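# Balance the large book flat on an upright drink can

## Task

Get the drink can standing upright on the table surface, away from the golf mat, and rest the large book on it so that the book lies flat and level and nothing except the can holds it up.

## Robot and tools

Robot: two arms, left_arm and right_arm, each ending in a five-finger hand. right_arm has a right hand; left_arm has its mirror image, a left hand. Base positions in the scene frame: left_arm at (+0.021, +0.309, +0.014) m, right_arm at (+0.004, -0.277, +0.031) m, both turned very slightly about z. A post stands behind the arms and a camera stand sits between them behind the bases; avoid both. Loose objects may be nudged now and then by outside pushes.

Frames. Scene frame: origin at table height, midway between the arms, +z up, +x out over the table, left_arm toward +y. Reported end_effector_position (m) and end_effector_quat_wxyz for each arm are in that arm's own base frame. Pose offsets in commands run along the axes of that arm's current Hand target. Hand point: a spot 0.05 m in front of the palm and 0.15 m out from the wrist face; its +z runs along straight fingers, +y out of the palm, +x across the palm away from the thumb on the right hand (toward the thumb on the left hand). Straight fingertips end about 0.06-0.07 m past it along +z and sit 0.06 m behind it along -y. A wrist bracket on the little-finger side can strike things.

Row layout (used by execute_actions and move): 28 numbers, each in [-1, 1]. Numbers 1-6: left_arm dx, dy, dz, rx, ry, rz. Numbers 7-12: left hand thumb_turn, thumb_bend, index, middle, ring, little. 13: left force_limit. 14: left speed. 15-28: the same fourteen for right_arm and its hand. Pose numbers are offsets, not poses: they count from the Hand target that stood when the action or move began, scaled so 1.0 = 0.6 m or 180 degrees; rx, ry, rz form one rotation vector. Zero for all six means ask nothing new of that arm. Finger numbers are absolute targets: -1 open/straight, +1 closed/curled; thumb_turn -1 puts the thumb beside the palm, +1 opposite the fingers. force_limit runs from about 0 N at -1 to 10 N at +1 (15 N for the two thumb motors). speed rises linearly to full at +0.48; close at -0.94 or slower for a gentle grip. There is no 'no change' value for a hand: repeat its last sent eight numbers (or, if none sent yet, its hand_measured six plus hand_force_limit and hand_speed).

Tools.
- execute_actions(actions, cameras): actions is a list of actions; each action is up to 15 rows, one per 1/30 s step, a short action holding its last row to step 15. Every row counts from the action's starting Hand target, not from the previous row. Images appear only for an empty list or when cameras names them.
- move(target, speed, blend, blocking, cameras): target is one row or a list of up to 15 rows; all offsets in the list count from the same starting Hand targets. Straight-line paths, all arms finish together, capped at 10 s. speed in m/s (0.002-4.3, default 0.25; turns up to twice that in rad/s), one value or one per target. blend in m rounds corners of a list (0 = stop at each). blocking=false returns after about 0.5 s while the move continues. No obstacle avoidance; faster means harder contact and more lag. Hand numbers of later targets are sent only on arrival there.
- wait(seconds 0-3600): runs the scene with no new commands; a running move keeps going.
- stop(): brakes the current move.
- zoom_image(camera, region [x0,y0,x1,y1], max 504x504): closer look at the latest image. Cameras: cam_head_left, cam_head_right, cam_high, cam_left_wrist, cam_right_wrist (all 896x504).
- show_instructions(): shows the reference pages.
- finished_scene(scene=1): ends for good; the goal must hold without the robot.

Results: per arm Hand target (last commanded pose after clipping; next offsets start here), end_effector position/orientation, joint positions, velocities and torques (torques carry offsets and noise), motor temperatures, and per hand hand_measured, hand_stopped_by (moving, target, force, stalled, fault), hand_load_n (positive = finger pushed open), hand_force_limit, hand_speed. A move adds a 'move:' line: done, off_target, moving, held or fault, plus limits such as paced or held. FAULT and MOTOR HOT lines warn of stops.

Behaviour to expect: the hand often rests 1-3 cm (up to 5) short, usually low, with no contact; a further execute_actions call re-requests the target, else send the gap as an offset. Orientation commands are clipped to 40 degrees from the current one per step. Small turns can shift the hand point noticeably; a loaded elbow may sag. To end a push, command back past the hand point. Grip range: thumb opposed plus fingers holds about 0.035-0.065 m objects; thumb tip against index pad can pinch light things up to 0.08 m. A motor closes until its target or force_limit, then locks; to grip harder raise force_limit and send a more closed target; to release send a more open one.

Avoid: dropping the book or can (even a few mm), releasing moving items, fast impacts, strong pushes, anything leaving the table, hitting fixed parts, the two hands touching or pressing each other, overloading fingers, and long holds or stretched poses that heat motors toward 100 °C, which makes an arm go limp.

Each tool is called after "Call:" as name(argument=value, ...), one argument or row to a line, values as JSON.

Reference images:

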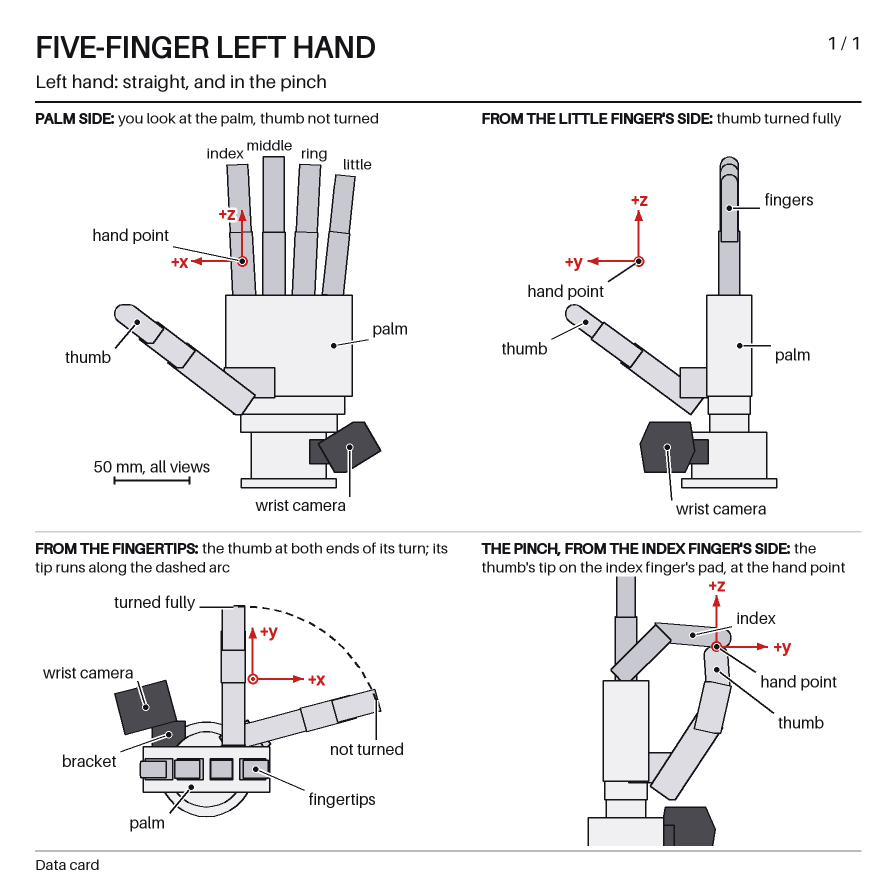

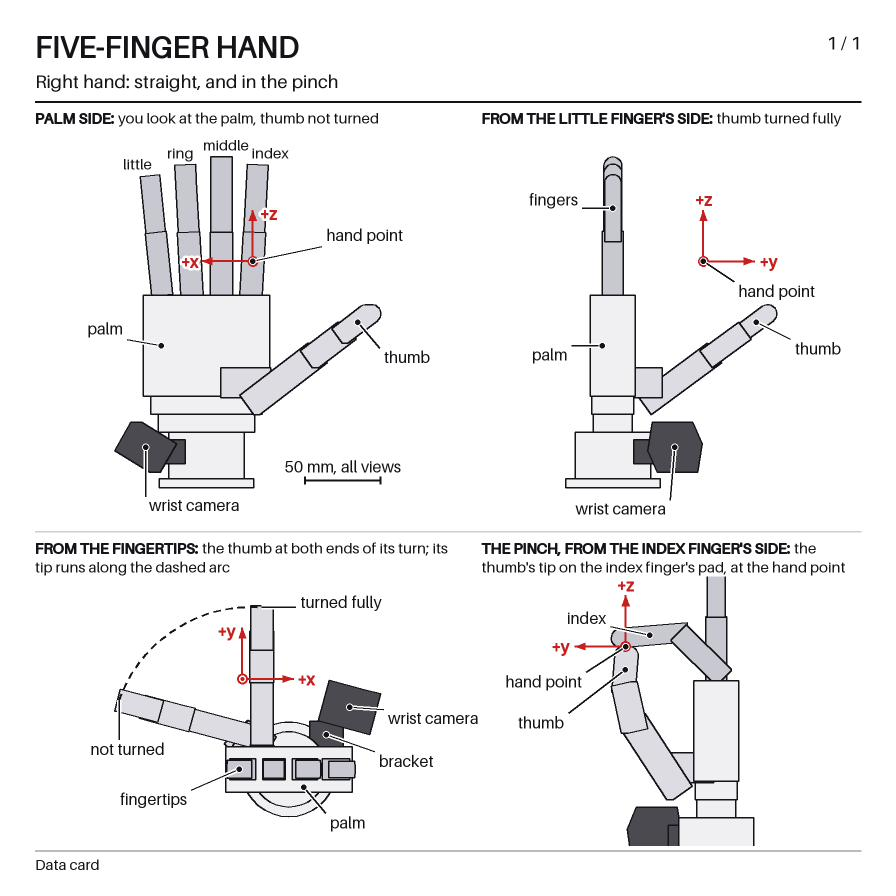

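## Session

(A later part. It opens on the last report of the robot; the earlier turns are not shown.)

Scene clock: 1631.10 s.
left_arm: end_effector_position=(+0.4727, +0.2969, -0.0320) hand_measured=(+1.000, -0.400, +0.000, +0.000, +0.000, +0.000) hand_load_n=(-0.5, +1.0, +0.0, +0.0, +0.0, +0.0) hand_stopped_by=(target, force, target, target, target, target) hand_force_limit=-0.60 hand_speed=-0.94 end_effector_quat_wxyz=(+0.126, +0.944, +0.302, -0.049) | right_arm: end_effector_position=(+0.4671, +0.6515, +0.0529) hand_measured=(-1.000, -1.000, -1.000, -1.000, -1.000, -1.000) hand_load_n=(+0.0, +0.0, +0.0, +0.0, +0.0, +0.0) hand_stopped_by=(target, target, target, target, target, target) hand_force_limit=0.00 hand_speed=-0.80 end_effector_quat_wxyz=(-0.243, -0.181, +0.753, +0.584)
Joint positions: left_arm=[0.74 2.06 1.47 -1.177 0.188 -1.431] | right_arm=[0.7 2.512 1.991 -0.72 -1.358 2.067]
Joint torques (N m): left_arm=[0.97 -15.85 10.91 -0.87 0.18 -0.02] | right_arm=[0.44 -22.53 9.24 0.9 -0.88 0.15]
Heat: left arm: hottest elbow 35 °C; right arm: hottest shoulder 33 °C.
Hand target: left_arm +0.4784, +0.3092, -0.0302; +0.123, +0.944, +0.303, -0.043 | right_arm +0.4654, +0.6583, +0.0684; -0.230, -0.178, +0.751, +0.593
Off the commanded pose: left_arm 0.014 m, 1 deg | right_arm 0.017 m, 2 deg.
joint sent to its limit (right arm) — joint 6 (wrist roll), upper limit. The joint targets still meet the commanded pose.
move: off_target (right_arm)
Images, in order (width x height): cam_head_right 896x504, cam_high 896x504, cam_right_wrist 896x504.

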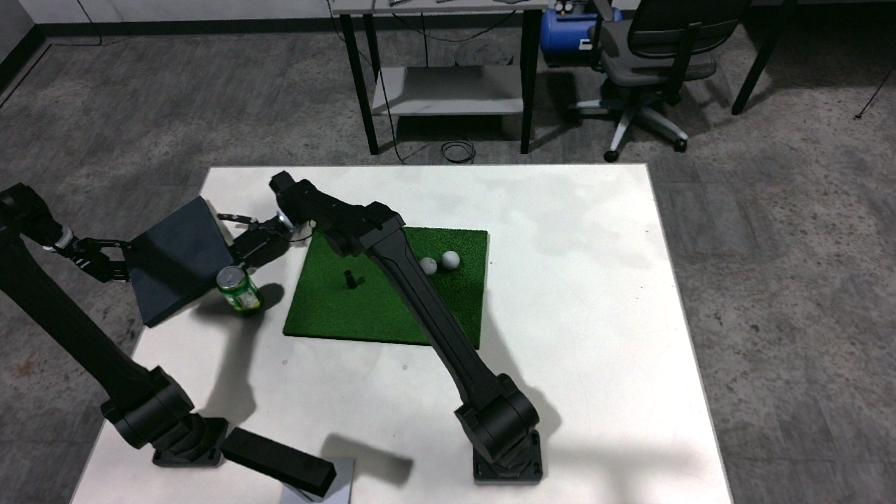

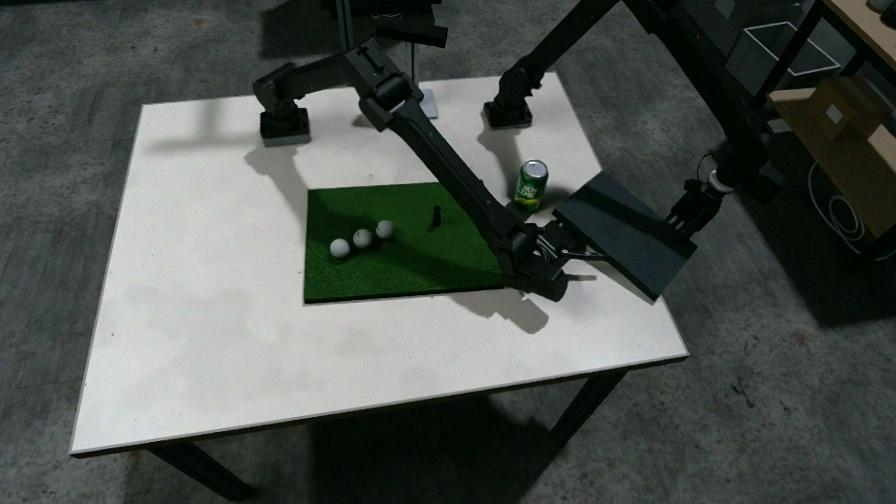

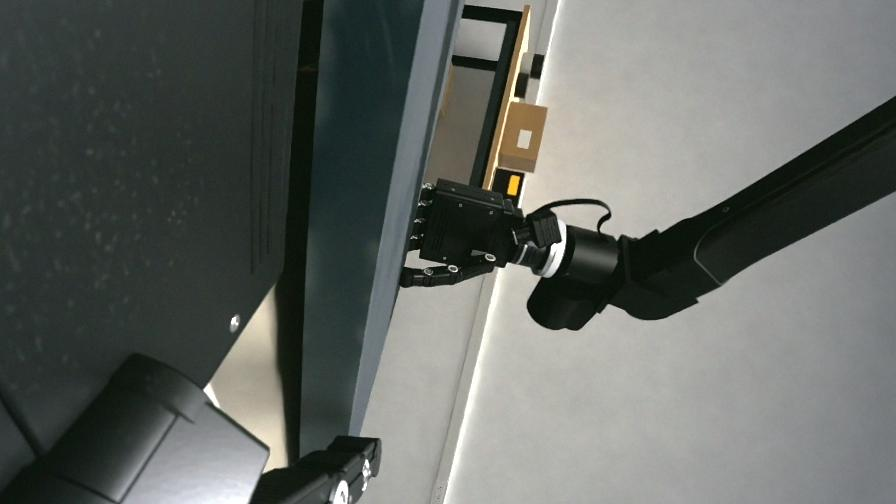

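Call:
move(
  target=[
    [-0.0082,0.0115,-0.0563,0.0257,0.0194,0.0002,1,-0.2,0,0,0,0,-0.6,-0.94, 0.0074,0.0095,-0.0105,-0.0235,0.0137,-0.0186,-1,-1,-1,-1,-1,-1,0,-0.8],
  ],
  speed=[0.03],
  cameras=["cam_right_wrist","cam_high","cam_head_right","cam_left_wrist"],
)

Call:
zoom_image(
  camera="cam_high",
  region=[520, 150, 740, 350],
)

Scene clock: 1665.10 s.
left_arm: end_effector_position=(+0.4670, +0.3035, -0.0245) hand_measured=(+1.000, -0.400, +0.000, +0.000, +0.000, +0.000) hand_load_n=(+0.0, +1.0, +0.5, +1.0, +1.5, +1.5) hand_stopped_by=(target, force, target, target, target, target) hand_force_limit=-0.60 hand_speed=-0.94 end_effector_quat_wxyz=(+0.091, +0.946, +0.305, -0.054) | right_arm: end_effector_position=(+0.4660, +0.6508, +0.0585) hand_measured=(-1.000, -1.000, -1.000, -1.000, -1.000, -1.000) hand_load_n=(+0.0, +0.0, +0.0, +0.0, +0.0, +0.0) hand_stopped_by=(target, target, target, target, target, target) hand_force_limit=0.00 hand_speed=-0.80 end_effector_quat_wxyz=(-0.240, -0.199, +0.730, +0.609)
Joint positions: left_arm=[0.733 2.028 1.46 -1.177 0.121 -1.452] | right_arm=[0.7 2.526 1.991 -0.648 -1.415 2.073]
Joint torques (N m): left_arm=[-0.5 -21.36 8.65 -0.34 0.07 -0.15] | right_arm=[-0.26 -22.24 8.85 1.18 -2.15 0.11]
Heat: left arm: hottest elbow 35 °C; right arm: hottest shoulder 33 °C.
Hand target: left_arm +0.4786, +0.3099, +0.0046; +0.076, +0.949, +0.304, -0.026 | right_arm +0.4653, +0.6520, +0.0756; -0.235, -0.204, +0.718, +0.623
Off the commanded pose: left_arm 0.032 m, 4 deg | right_arm 0.017 m, 2 deg.
joint sent to its limit (right arm) — joint 6 (wrist roll), upper limit. The joint targets still meet the commanded pose.
move: off_target (left_arm, right_arm)
Images, in order (width x height): cam_head_right 896x504, cam_high 896x504, cam_left_wrist 896x504, cam_right_wrist 896x504.

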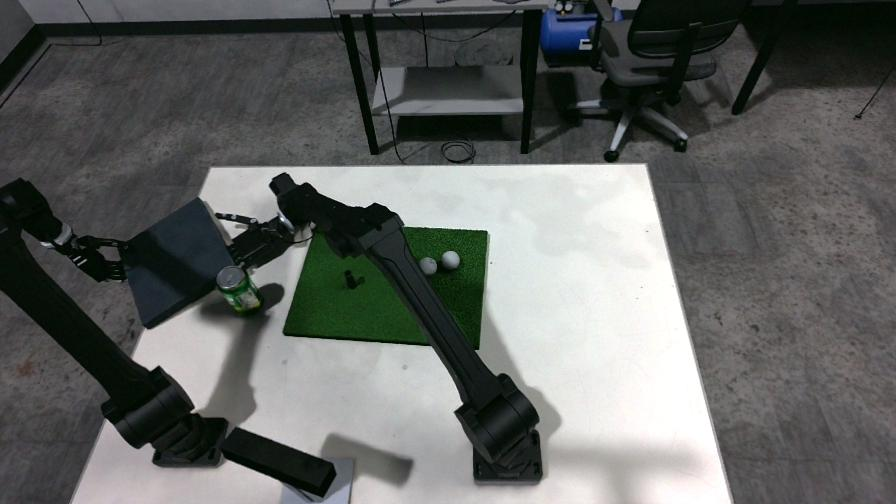

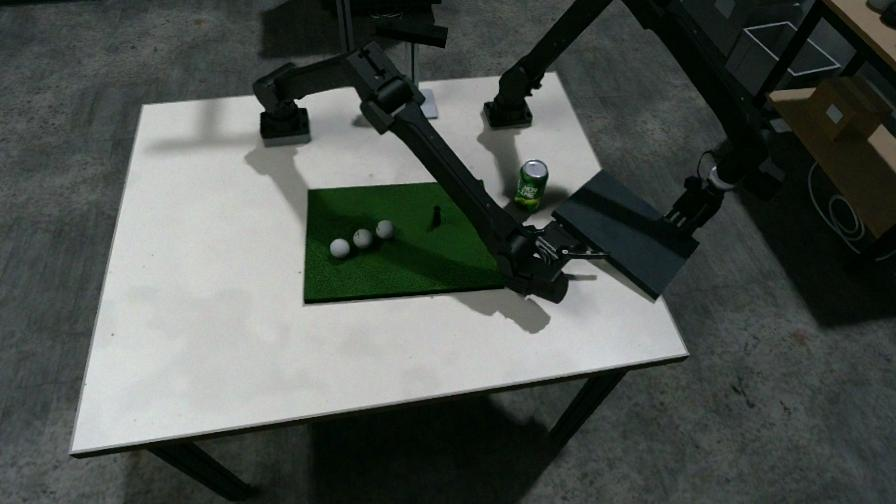

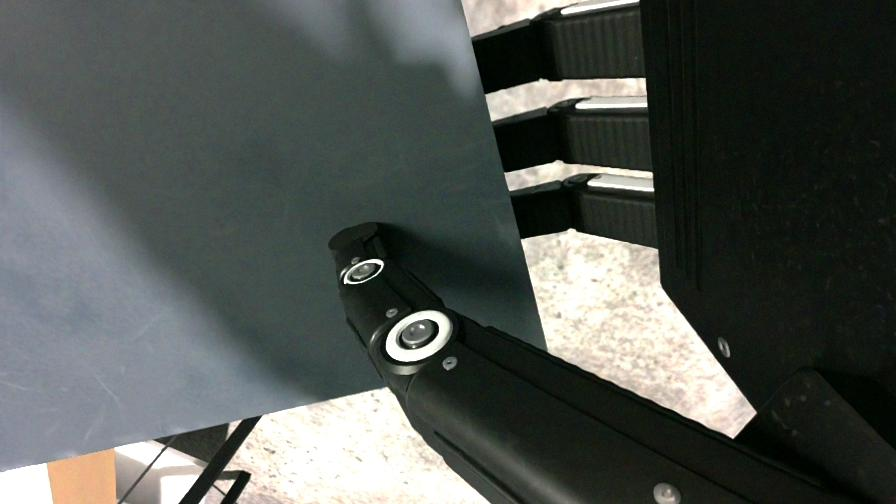

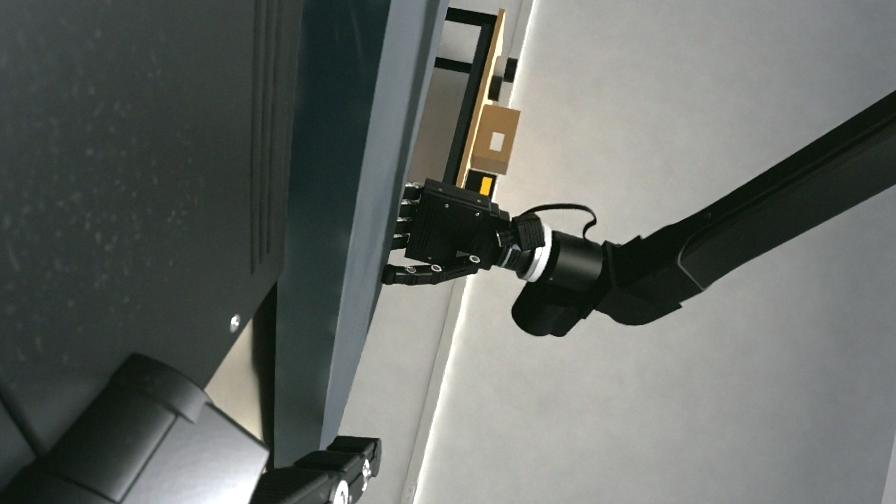

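Scaled by 2.291.

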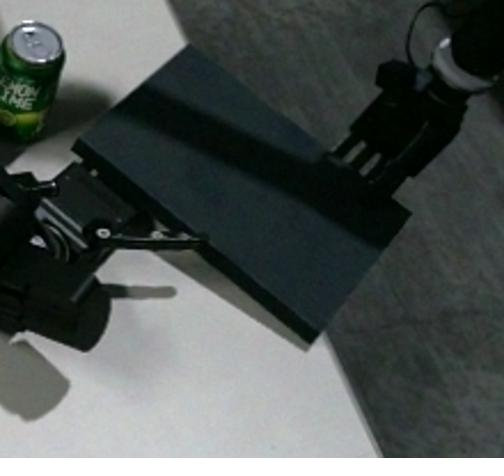

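Call:
move(
  target=[
    [-0.0068,0.0257,-0.1007,0.0394,0.0298,0.0002,1,-0.2,0,0,0,0,-0.6,-0.94, 0.011,0.0193,-0.0143,-0.0342,0.0201,-0.0267,-1,-1,-1,-1,-1,-1,0,-0.8],
  ],
  speed=[0.03],
  cameras=["cam_right_wrist","cam_high","cam_head_right","cam_left_wrist"],
)

Call:
zoom_image(
  camera="cam_high",
  region=[520, 150, 740, 350],
)

Scene clock: 1679.10 s.
left_arm: end_effector_position=(+0.4709, +0.3012, +0.0289) hand_measured=(+1.000, -0.400, +0.000, +0.000, +0.000, +0.000) hand_load_n=(+0.0, +0.0, +1.5, +1.5, +1.0, +0.0) hand_stopped_by=(target, force, target, target, target, target) hand_force_limit=-0.60 hand_speed=-0.94 end_effector_quat_wxyz=(+0.015, +0.953, +0.301, -0.034) | right_arm: end_effector_position=(+0.4586, +0.6415, +0.0633) hand_measured=(-1.000, -1.000, -1.000, -1.000, -1.000, -1.000) hand_load_n=(+0.0, +0.0, +0.0, +0.0, +0.0, +0.0) hand_stopped_by=(target, target, target, target, target, target) hand_force_limit=0.00 hand_speed=-0.80 end_effector_quat_wxyz=(-0.256, -0.219, +0.684, +0.647)
Joint positions: left_arm=[0.682 1.894 1.434 -1.184 0.003 -1.5] | right_arm=[0.7 2.555 1.991 -0.601 -1.537 2.043]
Joint torques (N m): left_arm=[-0.85 -20.95 10.18 -0.57 0.23 -0.25] | right_arm=[-0.62 -22.01 11.37 1.13 -2.34 -0.04]
Heat: left arm: hottest elbow 34 °C; right arm: hottest elbow 34 °C.
Hand target: left_arm +0.4846, +0.3048, +0.0668; +0.003, +0.952, +0.305, -0.001 | right_arm +0.4651, +0.6430, +0.0888; -0.242, -0.240, +0.667, +0.663
Off the commanded pose: left_arm 0.040 m, 4 deg | right_arm 0.026 m, 4 deg.
joint at its limit (right arm) — joint 5 (wrist yaw), lower limit.
move: off_target (left_arm, right_arm)
Images, in order (width x height): cam_head_right 896x504, cam_high 896x504, cam_left_wrist 896x504, cam_right_wrist 896x504.

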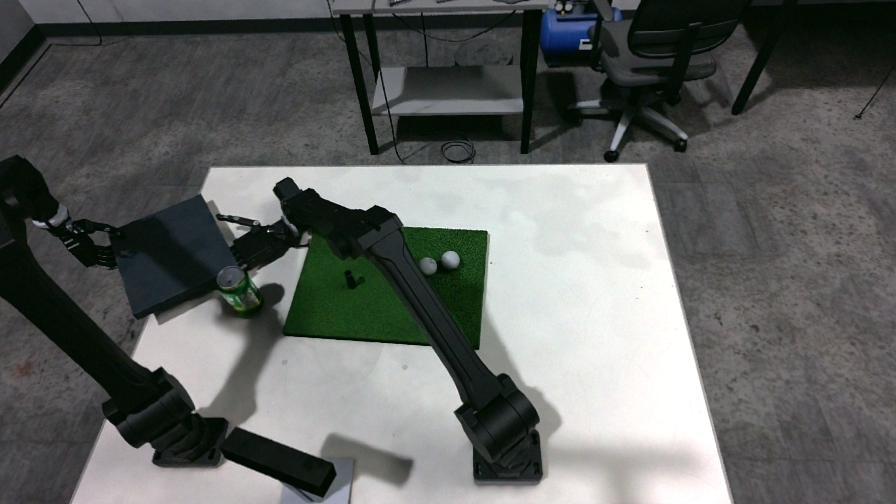

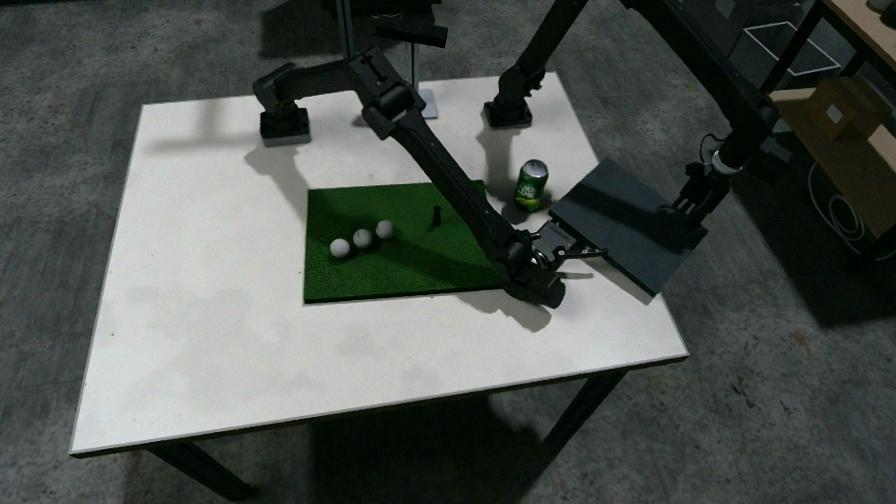

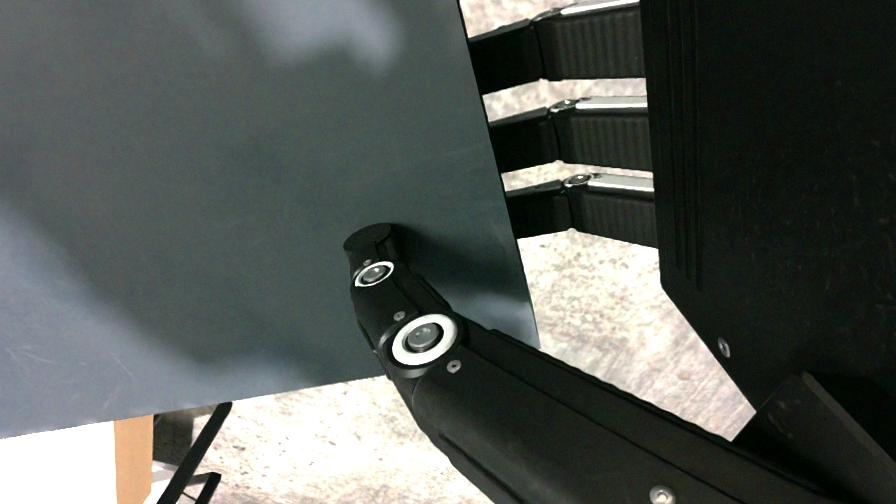

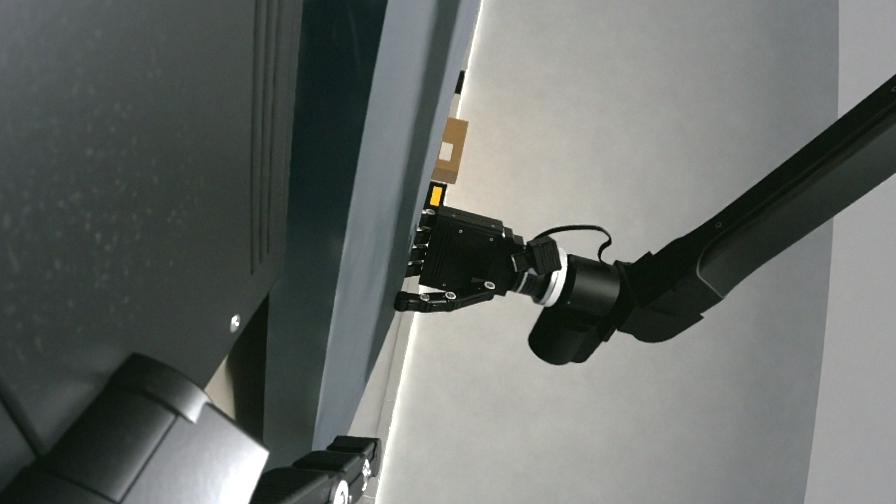

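Scaled by 2.291.

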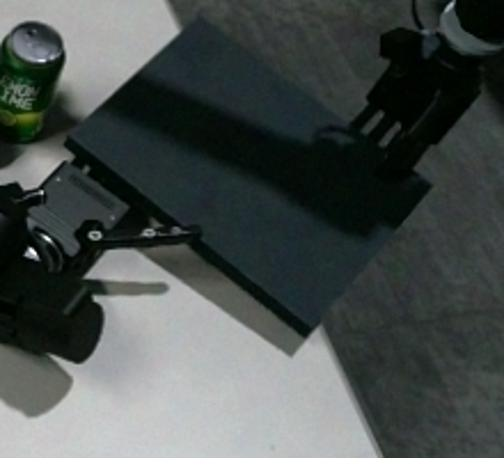

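Call:
wait(
  seconds=0.1,
  cameras=["all"],
)

Scene clock: 1698.57 s.
left_arm: end_effector_position=(+0.4709, +0.3012, +0.0289) hand_measured=(+1.000, -0.400, +0.000, +0.000, +0.000, +0.000) hand_load_n=(+0.0, +0.0, +1.5, +1.0, +1.0, +0.5) hand_stopped_by=(target, force, target, target, target, target) hand_force_limit=-0.60 hand_speed=-0.94 end_effector_quat_wxyz=(+0.015, +0.953, +0.301, -0.034) | right_arm: end_effector_position=(+0.4586, +0.6415, +0.0633) hand_measured=(-1.000, -1.000, -1.000, -1.000, -1.000, -1.000) hand_load_n=(+0.0, +0.0, +0.0, +0.0, +0.0, +0.0) hand_stopped_by=(target, target, target, target, target, target) hand_force_limit=0.00 hand_speed=-0.80 end_effector_quat_wxyz=(-0.256, -0.219, +0.684, +0.647)
Joint positions: left_arm=[0.682 1.894 1.434 -1.184 0.003 -1.5] | right_arm=[0.7 2.555 1.991 -0.601 -1.537 2.043]
Joint torques (N m): left_arm=[-0.73 -20.95 10.19 -0.57 0.23 -0.25] | right_arm=[-0.62 -21.95 11.43 1.03 -2.36 -0.05]
Heat: left arm: hottest elbow 33 °C; right arm: hottest elbow 35 °C.
Hand target: left_arm +0.4846, +0.3048, +0.0668; +0.003, +0.952, +0.305, -0.001 | right_arm +0.4651, +0.6430, +0.0888; -0.242, -0.240, +0.667, +0.663
Off the commanded pose: left_arm 0.040 m, 4 deg | right_arm 0.026 m, 4 deg.
wait: 0.10 s; at rest from the start

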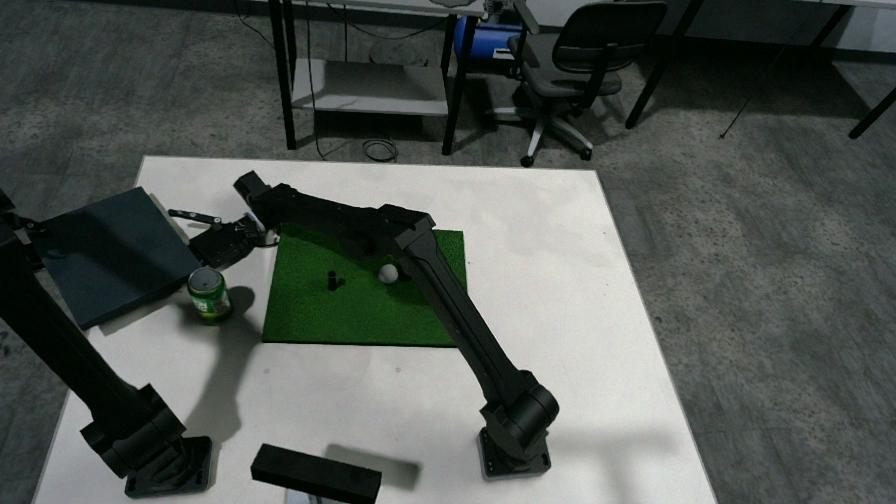

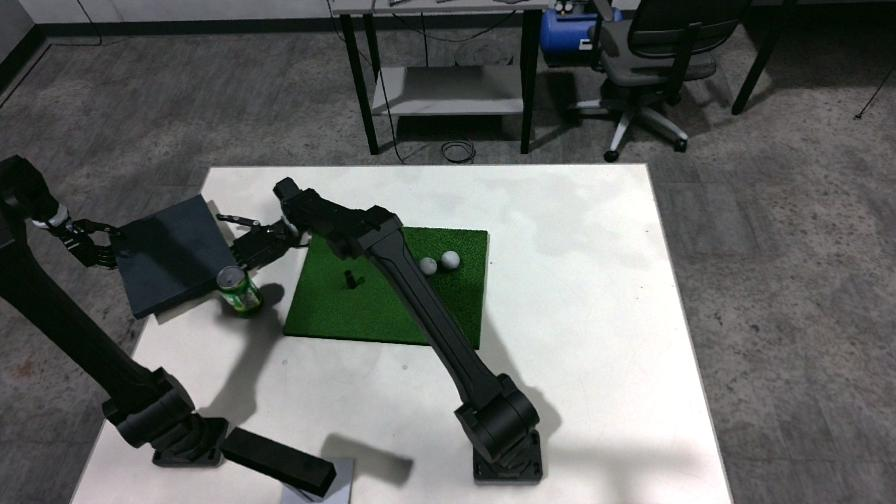

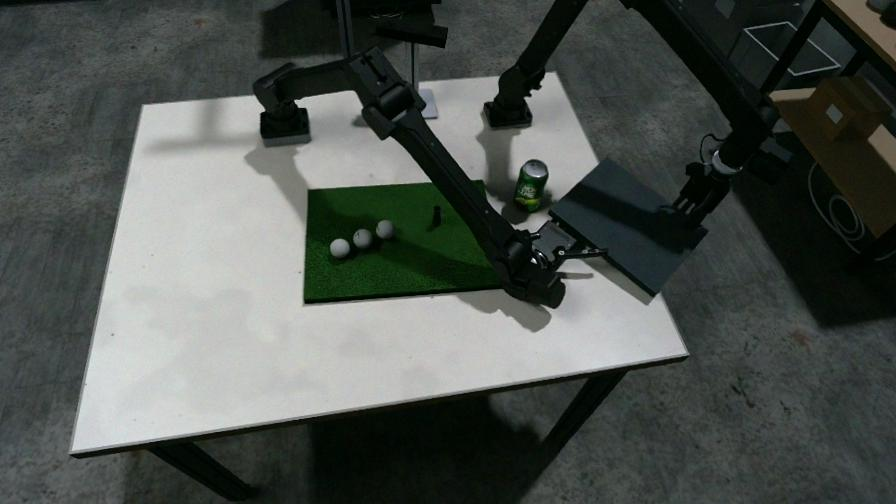

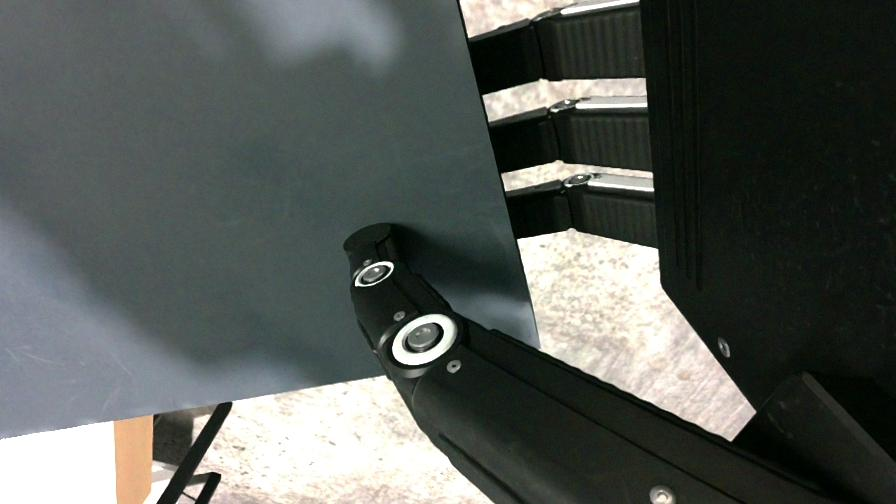

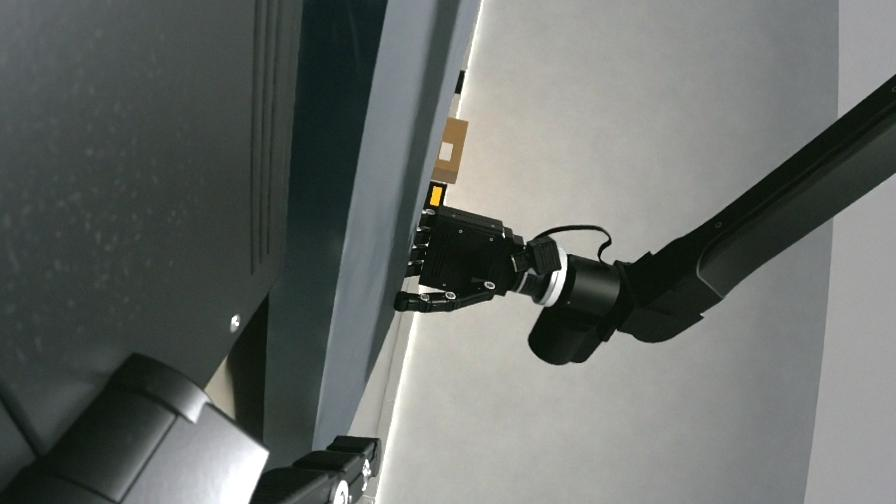

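Call:
zoom_image(
  camera="cam_high",
  region=[500, 130, 760, 320],
)

Call:
zoom_image(
  camera="cam_head_right",
  region=[80, 160, 340, 350],
)

Scaled by 1.938.

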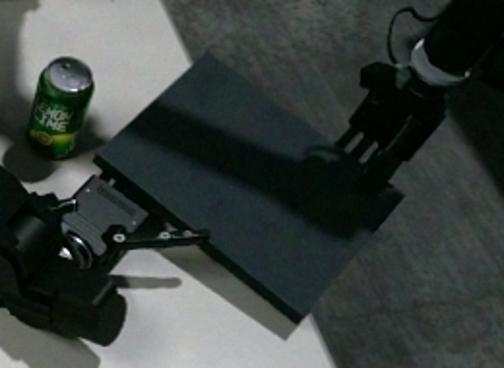

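Scaled by 1.938.

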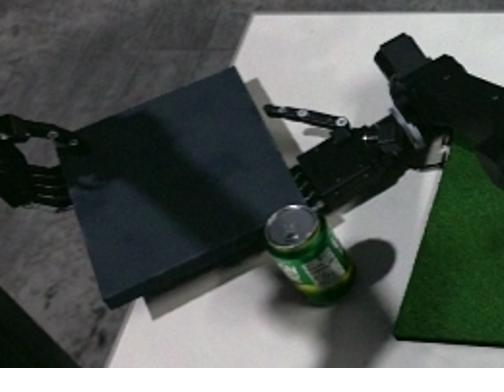

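Call:
zoom_image(
  camera="cam_high",
  region=[580, 220, 730, 320],
)

Call:
zoom_image(
  camera="cam_head_right",
  region=[90, 180, 260, 330],
)

Scaled by 3.360.

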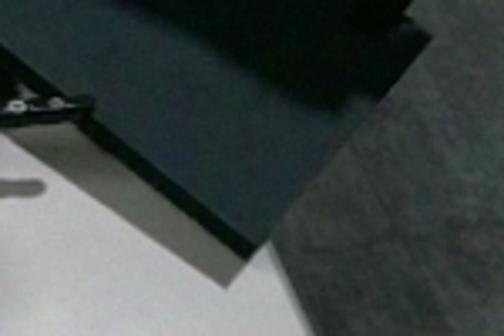

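Scaled by 2.965.

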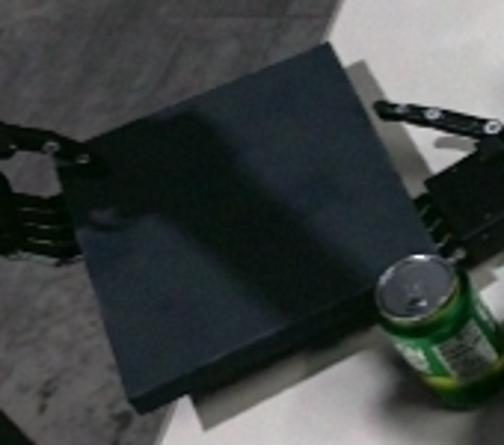

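Call:
move(
  target=[0,0,-0.0383,0,0.025,0, 1,-0.2,0,0,0,0,-0.6,-0.94, 0,0.035,0,-0.010,0,-0.025, -1,-1,-1,-1,-1,-1,0,-0.8],
  speed=0.03,
  cameras=["cam_high", "cam_head_right", "cam_left_wrist"],
)

Scene clock: 1748.20 s.
left_arm: end_effector_position=(+0.4701, +0.3012, +0.0529) hand_measured=(+1.000, -0.400, +0.000, +0.000, +0.000, +0.000) hand_load_n=(+0.0, +0.0, +1.5, +1.5, +1.0, +0.0) hand_stopped_by=(target, force, target, target, target, target) hand_force_limit=-0.60 hand_speed=-0.94 end_effector_quat_wxyz=(+0.002, +0.953, +0.303, -0.003) | right_arm: end_effector_position=(+0.4589, +0.6415, +0.0683) hand_measured=(-1.000, -1.000, -1.000, -1.000, -1.000, -1.000) hand_load_n=(+0.0, +0.0, +0.0, +0.0, +0.0, +0.0) hand_stopped_by=(target, target, target, target, target, target) hand_force_limit=0.00 hand_speed=-0.80 end_effector_quat_wxyz=(-0.236, -0.240, +0.675, +0.657)
Joint positions: left_arm=[0.682 1.824 1.395 -1.148 0.001 -1.505] | right_arm=[0.7 2.555 1.991 -0.541 -1.542 2.039]
Joint torques (N m): left_arm=[-0.67 -20.19 10.04 0.14 0.49 -0.2] | right_arm=[-0.62 -24.35 10.73 1.33 -2.12 0.03]
Motor temperatures (°C): left_arm=[23 32 32 22 20 23] | right_arm=[21 32 36 23 31 21]
Heat: left arm: hottest shoulder 32 °C; right arm: hottest elbow 36 °C.
Hand target: left_arm +0.4845, +0.3049, +0.0897; -0.009, +0.952, +0.305, +0.037 | right_arm +0.4651, +0.6431, +0.1098; -0.220, -0.263, +0.646, +0.682
Off the commanded pose: left_arm 0.040 m, 5 deg | right_arm 0.042 m, 5 deg.
joint sent to its limit (right arm) — joint 5 (wrist yaw), lower limit. The joint targets still meet the commanded pose.
move: off_target (left_arm, right_arm)
Images, in order (width x height): cam_head_right 896x504, cam_high 896x504, cam_left_wrist 896x504.

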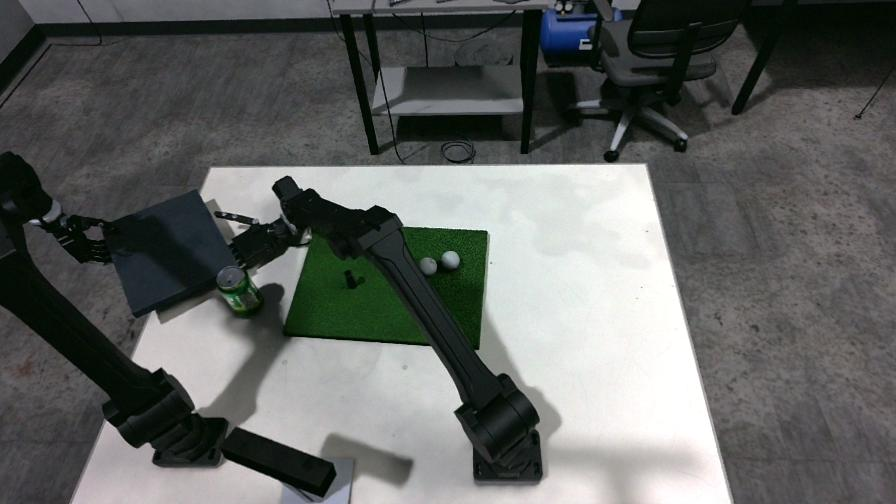

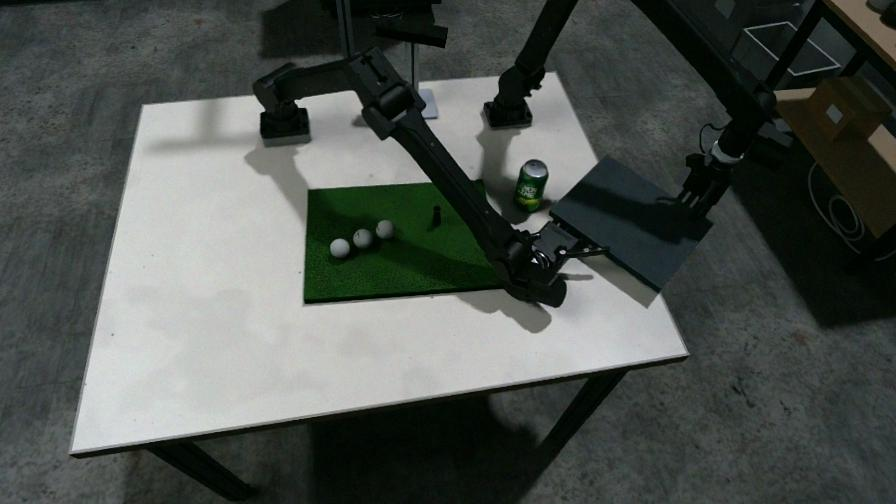

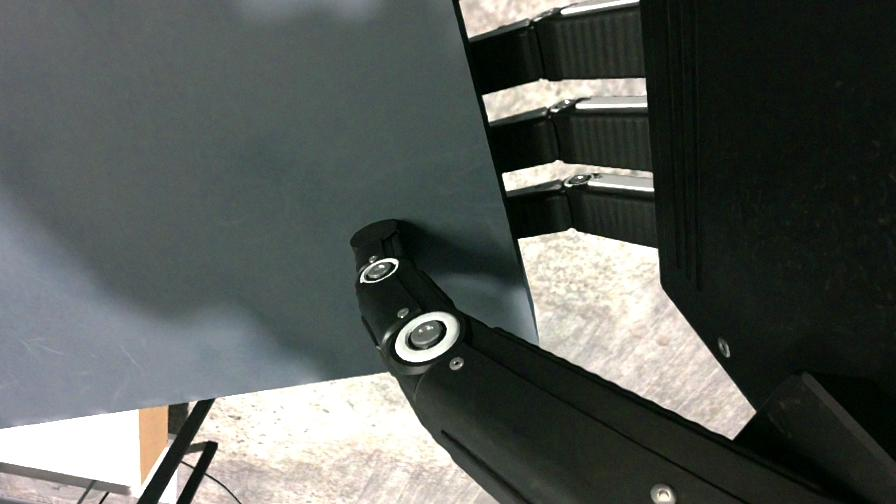

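Call:
move(
  target=[0,0,0,0,0,0, 1,-0.2,0,0,0,0,-0.6,-0.94, 0,0.012,0,0,0,0, -1,-1,-1,-1,-1,-1,0,-0.8],
  speed=0.03,
  cameras=[],
)

Scene clock: 1751.30 s.
left_arm: end_effector_position=(+0.4701, +0.3012, +0.0529) hand_measured=(+1.000, -0.400, +0.000, +0.000, +0.000, +0.000) hand_load_n=(+0.0, +0.0, +2.0, +1.0, +1.0, +0.0) hand_stopped_by=(target, force, target, target, target, target) hand_force_limit=-0.60 hand_speed=-0.94 end_effector_quat_wxyz=(+0.002, +0.953, +0.303, -0.003) | right_arm: end_effector_position=(+0.4589, +0.6415, +0.0683) hand_measured=(-1.000, -1.000, -1.000, -1.000, -1.000, -1.000) hand_load_n=(+0.0, +0.0, +0.0, +0.0, +0.5, +0.0) hand_stopped_by=(target, target, target, target, target, target) hand_force_limit=0.00 hand_speed=-0.80 end_effector_quat_wxyz=(-0.236, -0.240, +0.675, +0.657)
Joint positions: left_arm=[0.682 1.824 1.395 -1.148 0.001 -1.505] | right_arm=[0.7 2.555 1.991 -0.541 -1.542 2.039]
Joint torques (N m): left_arm=[-0.67 -20.19 10.04 0.16 0.49 -0.2] | right_arm=[-0.44 -25 10.22 1.25 -2.15 0.09]
Heat: left arm: hottest shoulder 32 °C; right arm: hottest elbow 36 °C.
Hand target: left_arm +0.4845, +0.3049, +0.0897; -0.009, +0.952, +0.305, +0.037 | right_arm +0.4648, +0.6426, +0.1170; -0.220, -0.263, +0.646, +0.682
Off the commanded pose: left_arm 0.040 m, 5 deg | right_arm 0.049 m, 5 deg.
joint sent to its limit (right arm) — joint 5 (wrist yaw), lower limit. The joint targets still meet the commanded pose.
move: off_target (right_arm)

Call:
move(
  target=[0,0,0,0,0,0, 1,-0.2,0,0,0,0,-0.6,-0.94, 0,0.012,0,0,0,0, -1,-1,-1,-1,-1,-1,0,-0.8],
  speed=0.03,
  cameras=[],
)

Scene clock: 1753.40 s.
left_arm: end_effector_position=(+0.4701, +0.3012, +0.0529) hand_measured=(+1.000, -0.400, +0.000, +0.000, +0.000, +0.000) hand_load_n=(+0.0, +0.0, +2.0, +1.0, +1.0, +0.0) hand_stopped_by=(target, force, target, target, target, target) hand_force_limit=-0.60 hand_speed=-0.94 end_effector_quat_wxyz=(+0.002, +0.953, +0.303, -0.003) | right_arm: end_effector_position=(+0.4589, +0.6415, +0.0683) hand_measured=(-1.000, -1.000, -1.000, -1.000, -1.000, -1.000) hand_load_n=(+0.0, +0.0, +0.0, +0.0, +0.0, +0.0) hand_stopped_by=(target, target, target, target, target, target) hand_force_limit=0.00 hand_speed=-0.80 end_effector_quat_wxyz=(-0.236, -0.240, +0.675, +0.657)
Joint positions: left_arm=[0.682 1.824 1.395 -1.148 0.001 -1.505] | right_arm=[0.7 2.555 1.991 -0.541 -1.542 2.039]
Joint torques (N m): left_arm=[-0.67 -20.19 10.04 0.14 0.49 -0.19] | right_arm=[-0.73 -25.88 9.78 1.13 -2.14 0.11]
Heat: left arm: hottest shoulder 32 °C; right arm: hottest elbow 36 °C.
Hand target: left_arm +0.4845, +0.3049, +0.0897; -0.009, +0.952, +0.305, +0.037 | right_arm +0.4645, +0.6421, +0.1242; -0.220, -0.263, +0.646, +0.682
Off the commanded pose: left_arm 0.040 m, 5 deg | right_arm 0.056 m, 5 deg.
joint sent to its limit (right arm) — joint 5 (wrist yaw), lower limit. The joint targets still meet the commanded pose.
move: off_target (right_arm)

Call:
move(
  target=[0,0,0,0,0,0, 1,-0.2,0,0,0,0,-0.6,-0.94, 0,0.015,0,0,0,0, -1,-1,-1,-1,-1,-1,0,-0.8],
  speed=0.03,
  cameras=[],
)

Scene clock: 1755.73 s.
left_arm: end_effector_position=(+0.4701, +0.3012, +0.0529) hand_measured=(+1.000, -0.400, +0.000, +0.000, +0.000, +0.000) hand_load_n=(+0.0, +0.0, +2.0, +1.5, +1.0, +0.5) hand_stopped_by=(target, force, target, target, target, target) hand_force_limit=-0.60 hand_speed=-0.94 end_effector_quat_wxyz=(+0.002, +0.953, +0.303, -0.003) | right_arm: end_effector_position=(+0.4589, +0.6415, +0.0683) hand_measured=(-1.000, -1.000, -1.000, -1.000, -1.000, -1.000) hand_load_n=(+0.0, +0.0, +0.0, +0.0, +0.0, +0.0) hand_stopped_by=(target, target, target, target, target, target) hand_force_limit=0.00 hand_speed=-0.80 end_effector_quat_wxyz=(-0.236, -0.240, +0.675, +0.657)
Joint positions: left_arm=[0.682 1.824 1.395 -1.148 0.001 -1.505] | right_arm=[0.7 2.555 1.991 -0.541 -1.542 2.039]
Joint torques (N m): left_arm=[-0.67 -20.19 10.06 0.13 0.49 -0.19] | right_arm=[-0.62 -27.34 9.36 0.85 -2.14 0.13]
Heat: left arm: hottest shoulder 32 °C; right arm: hottest elbow 36 °C.
Hand target: left_arm +0.4845, +0.3049, +0.0897; -0.009, +0.952, +0.305, +0.037 | right_arm +0.4642, +0.6415, +0.1331; -0.220, -0.263, +0.646, +0.682
Off the commanded pose: left_arm 0.040 m, 5 deg | right_arm 0.065 m, 5 deg.
joint sent to its limit (right arm) — joint 5 (wrist yaw), lower limit. The joint targets still meet the commanded pose.
move: off_target (right_arm)

Call:
move(
  target=[0,0,0,0,0,0, 1,-0.2,0,0,0,0,-0.6,-0.94, 0,0.012,0,0,0,0, -1,-1,-1,-1,-1,-1,0,-0.8],
  speed=0.03,
  cameras=[],
)

Scene clock: 1758.37 s.
left_arm: end_effector_position=(+0.4708, +0.3017, +0.0535) hand_measured=(+1.000, -0.400, +0.000, +0.000, +0.000, +0.000) hand_load_n=(+0.0, +0.0, +2.0, +1.5, +1.0, +0.0) hand_stopped_by=(target, force, target, target, target, target) hand_force_limit=-0.60 hand_speed=-0.94 end_effector_quat_wxyz=(+0.001, +0.953, +0.304, -0.001) | right_arm: end_effector_position=(+0.4592, +0.6418, +0.0751) hand_measured=(-1.000, -1.000, -1.000, -1.000, -1.000, -1.000) hand_load_n=(-0.5, +0.0, +0.0, +0.0, +0.0, +0.0) hand_stopped_by=(target, target, target, target, target, target) hand_force_limit=0.00 hand_speed=-0.80 end_effector_quat_wxyz=(-0.236, -0.240, +0.675, +0.657)
Joint positions: left_arm=[0.682 1.823 1.395 -1.146 0.001 -1.507] | right_arm=[0.7 2.544 1.988 -0.541 -1.542 2.047]
Joint torques (N m): left_arm=[-0.67 -20.07 10.06 0.06 0.46 -0.18] | right_arm=[-0.73 -26.99 9.36 0.76 -2.13 0.13]
Heat: left arm: hottest shoulder 32 °C; right arm: hottest elbow 35 °C.
Hand target: left_arm +0.4845, +0.3049, +0.0896; -0.009, +0.952, +0.305, +0.037 | right_arm +0.4639, +0.6410, +0.1401; -0.220, -0.262, +0.646, +0.682
Off the commanded pose: left_arm 0.039 m, 5 deg | right_arm 0.065 m, 5 deg.
joint sent to its limit (right arm) — joint 5 (wrist yaw), lower limit. The joint targets still meet the commanded pose.
move: off_target (right_arm)

Call:
move(
  target=[0,0,0,0,0,0, 1,-0.2,0,0,0,0,-0.6,-0.94, 0,0.012,0,0,0,0, -1,-1,-1,-1,-1,-1,0,-0.8],
  speed=0.03,
  cameras=["cam_high", "cam_head_right", "cam_left_wrist"],
)

Scene clock: 1762.03 s.
left_arm: end_effector_position=(+0.4709, +0.3015, +0.0535) hand_measured=(+1.000, -0.398, +0.000, +0.000, +0.000, +0.000) hand_load_n=(+0.0, -0.5, +2.5, +2.0, +1.0, +0.0) hand_stopped_by=(target, force, target, target, target, target) hand_force_limit=-0.60 hand_speed=-0.94 end_effector_quat_wxyz=(+0.002, +0.953, +0.304, -0.001) | right_arm: end_effector_position=(+0.4591, +0.6417, +0.0805) hand_measured=(-1.000, -1.000, -1.000, -1.000, -1.000, -1.000) hand_load_n=(-0.5, +0.0, +0.0, +0.0, +0.5, +0.0) hand_stopped_by=(target, target, target, target, target, target) hand_force_limit=0.00 hand_speed=-0.80 end_effector_quat_wxyz=(-0.237, -0.239, +0.675, +0.656)
Joint positions: left_arm=[0.682 1.823 1.395 -1.146 0.002 -1.507] | right_arm=[0.7 2.532 1.981 -0.541 -1.542 2.056]
Joint torques (N m): left_arm=[-0.67 -20.07 10.09 0.05 0.42 -0.18] | right_arm=[-0.73 -27.46 9.46 0.8 -2.12 0.11]
Heat: left arm: hottest shoulder 32 °C; right arm: hottest elbow 35 °C.
Hand target: left_arm +0.4845, +0.3049, +0.0896; -0.009, +0.952, +0.305, +0.037 | right_arm +0.4636, +0.6405, +0.1474; -0.220, -0.262, +0.646, +0.682
Off the commanded pose: left_arm 0.039 m, 4 deg | right_arm 0.067 m, 6 deg.
joint sent to its limit (right arm) — joint 5 (wrist yaw), lower limit. The joint targets still meet the commanded pose.
move: off_target (right_arm)
Images, in order (width x height): cam_head_right 896x504, cam_high 896x504, cam_left_wrist 896x504.

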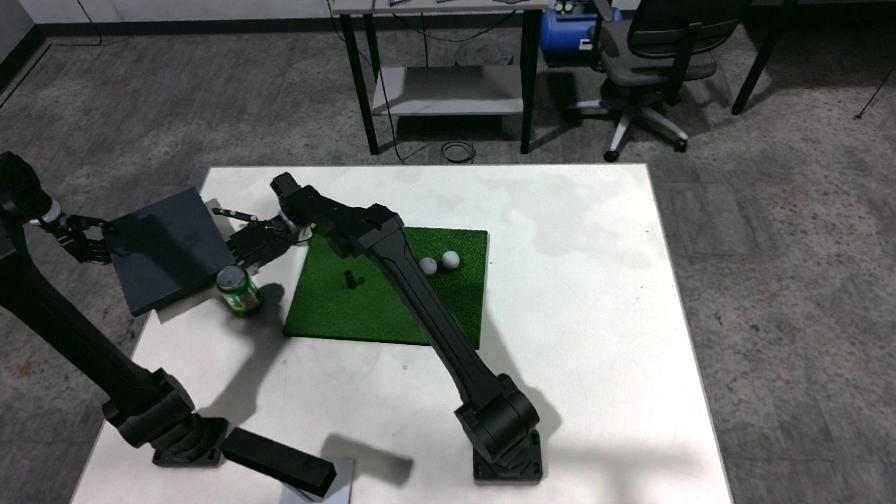

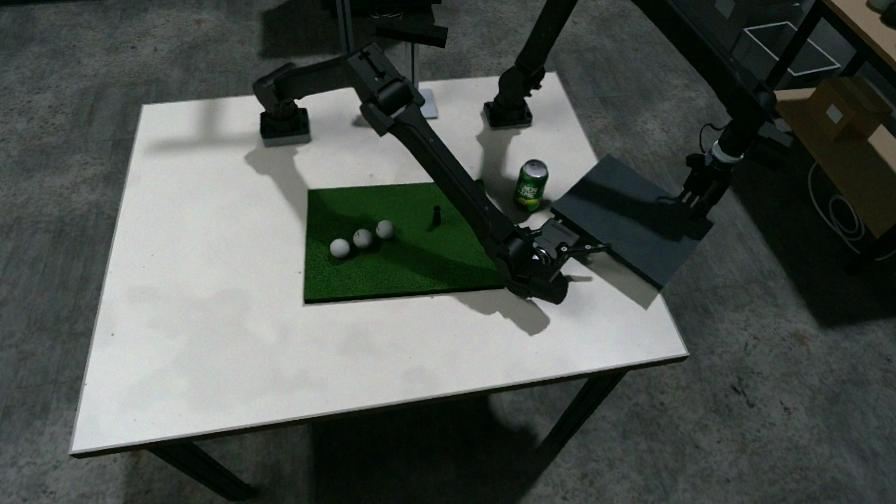

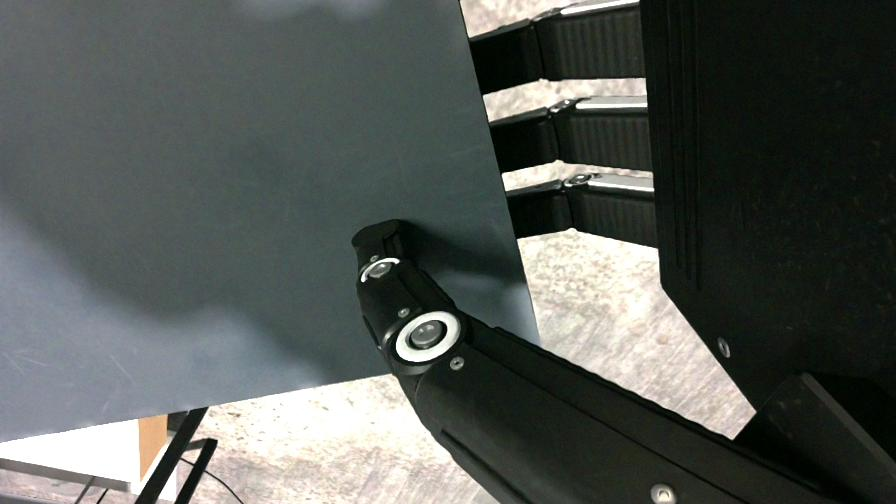

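Call:
zoom_image(
  camera="cam_high",
  region=[500, 130, 760, 320],
)

Call:
zoom_image(
  camera="cam_head_right",
  region=[80, 160, 340, 350],
)

Scaled by 1.938.

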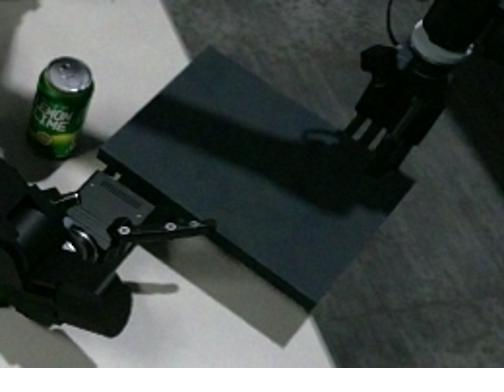

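Scaled by 1.938.

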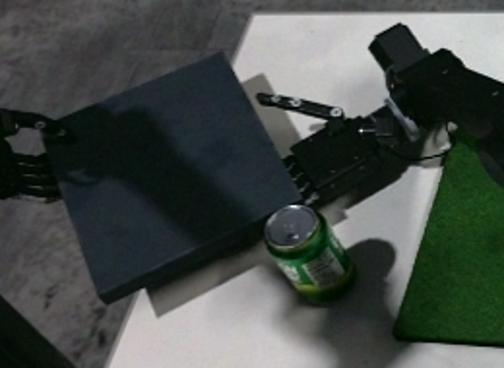

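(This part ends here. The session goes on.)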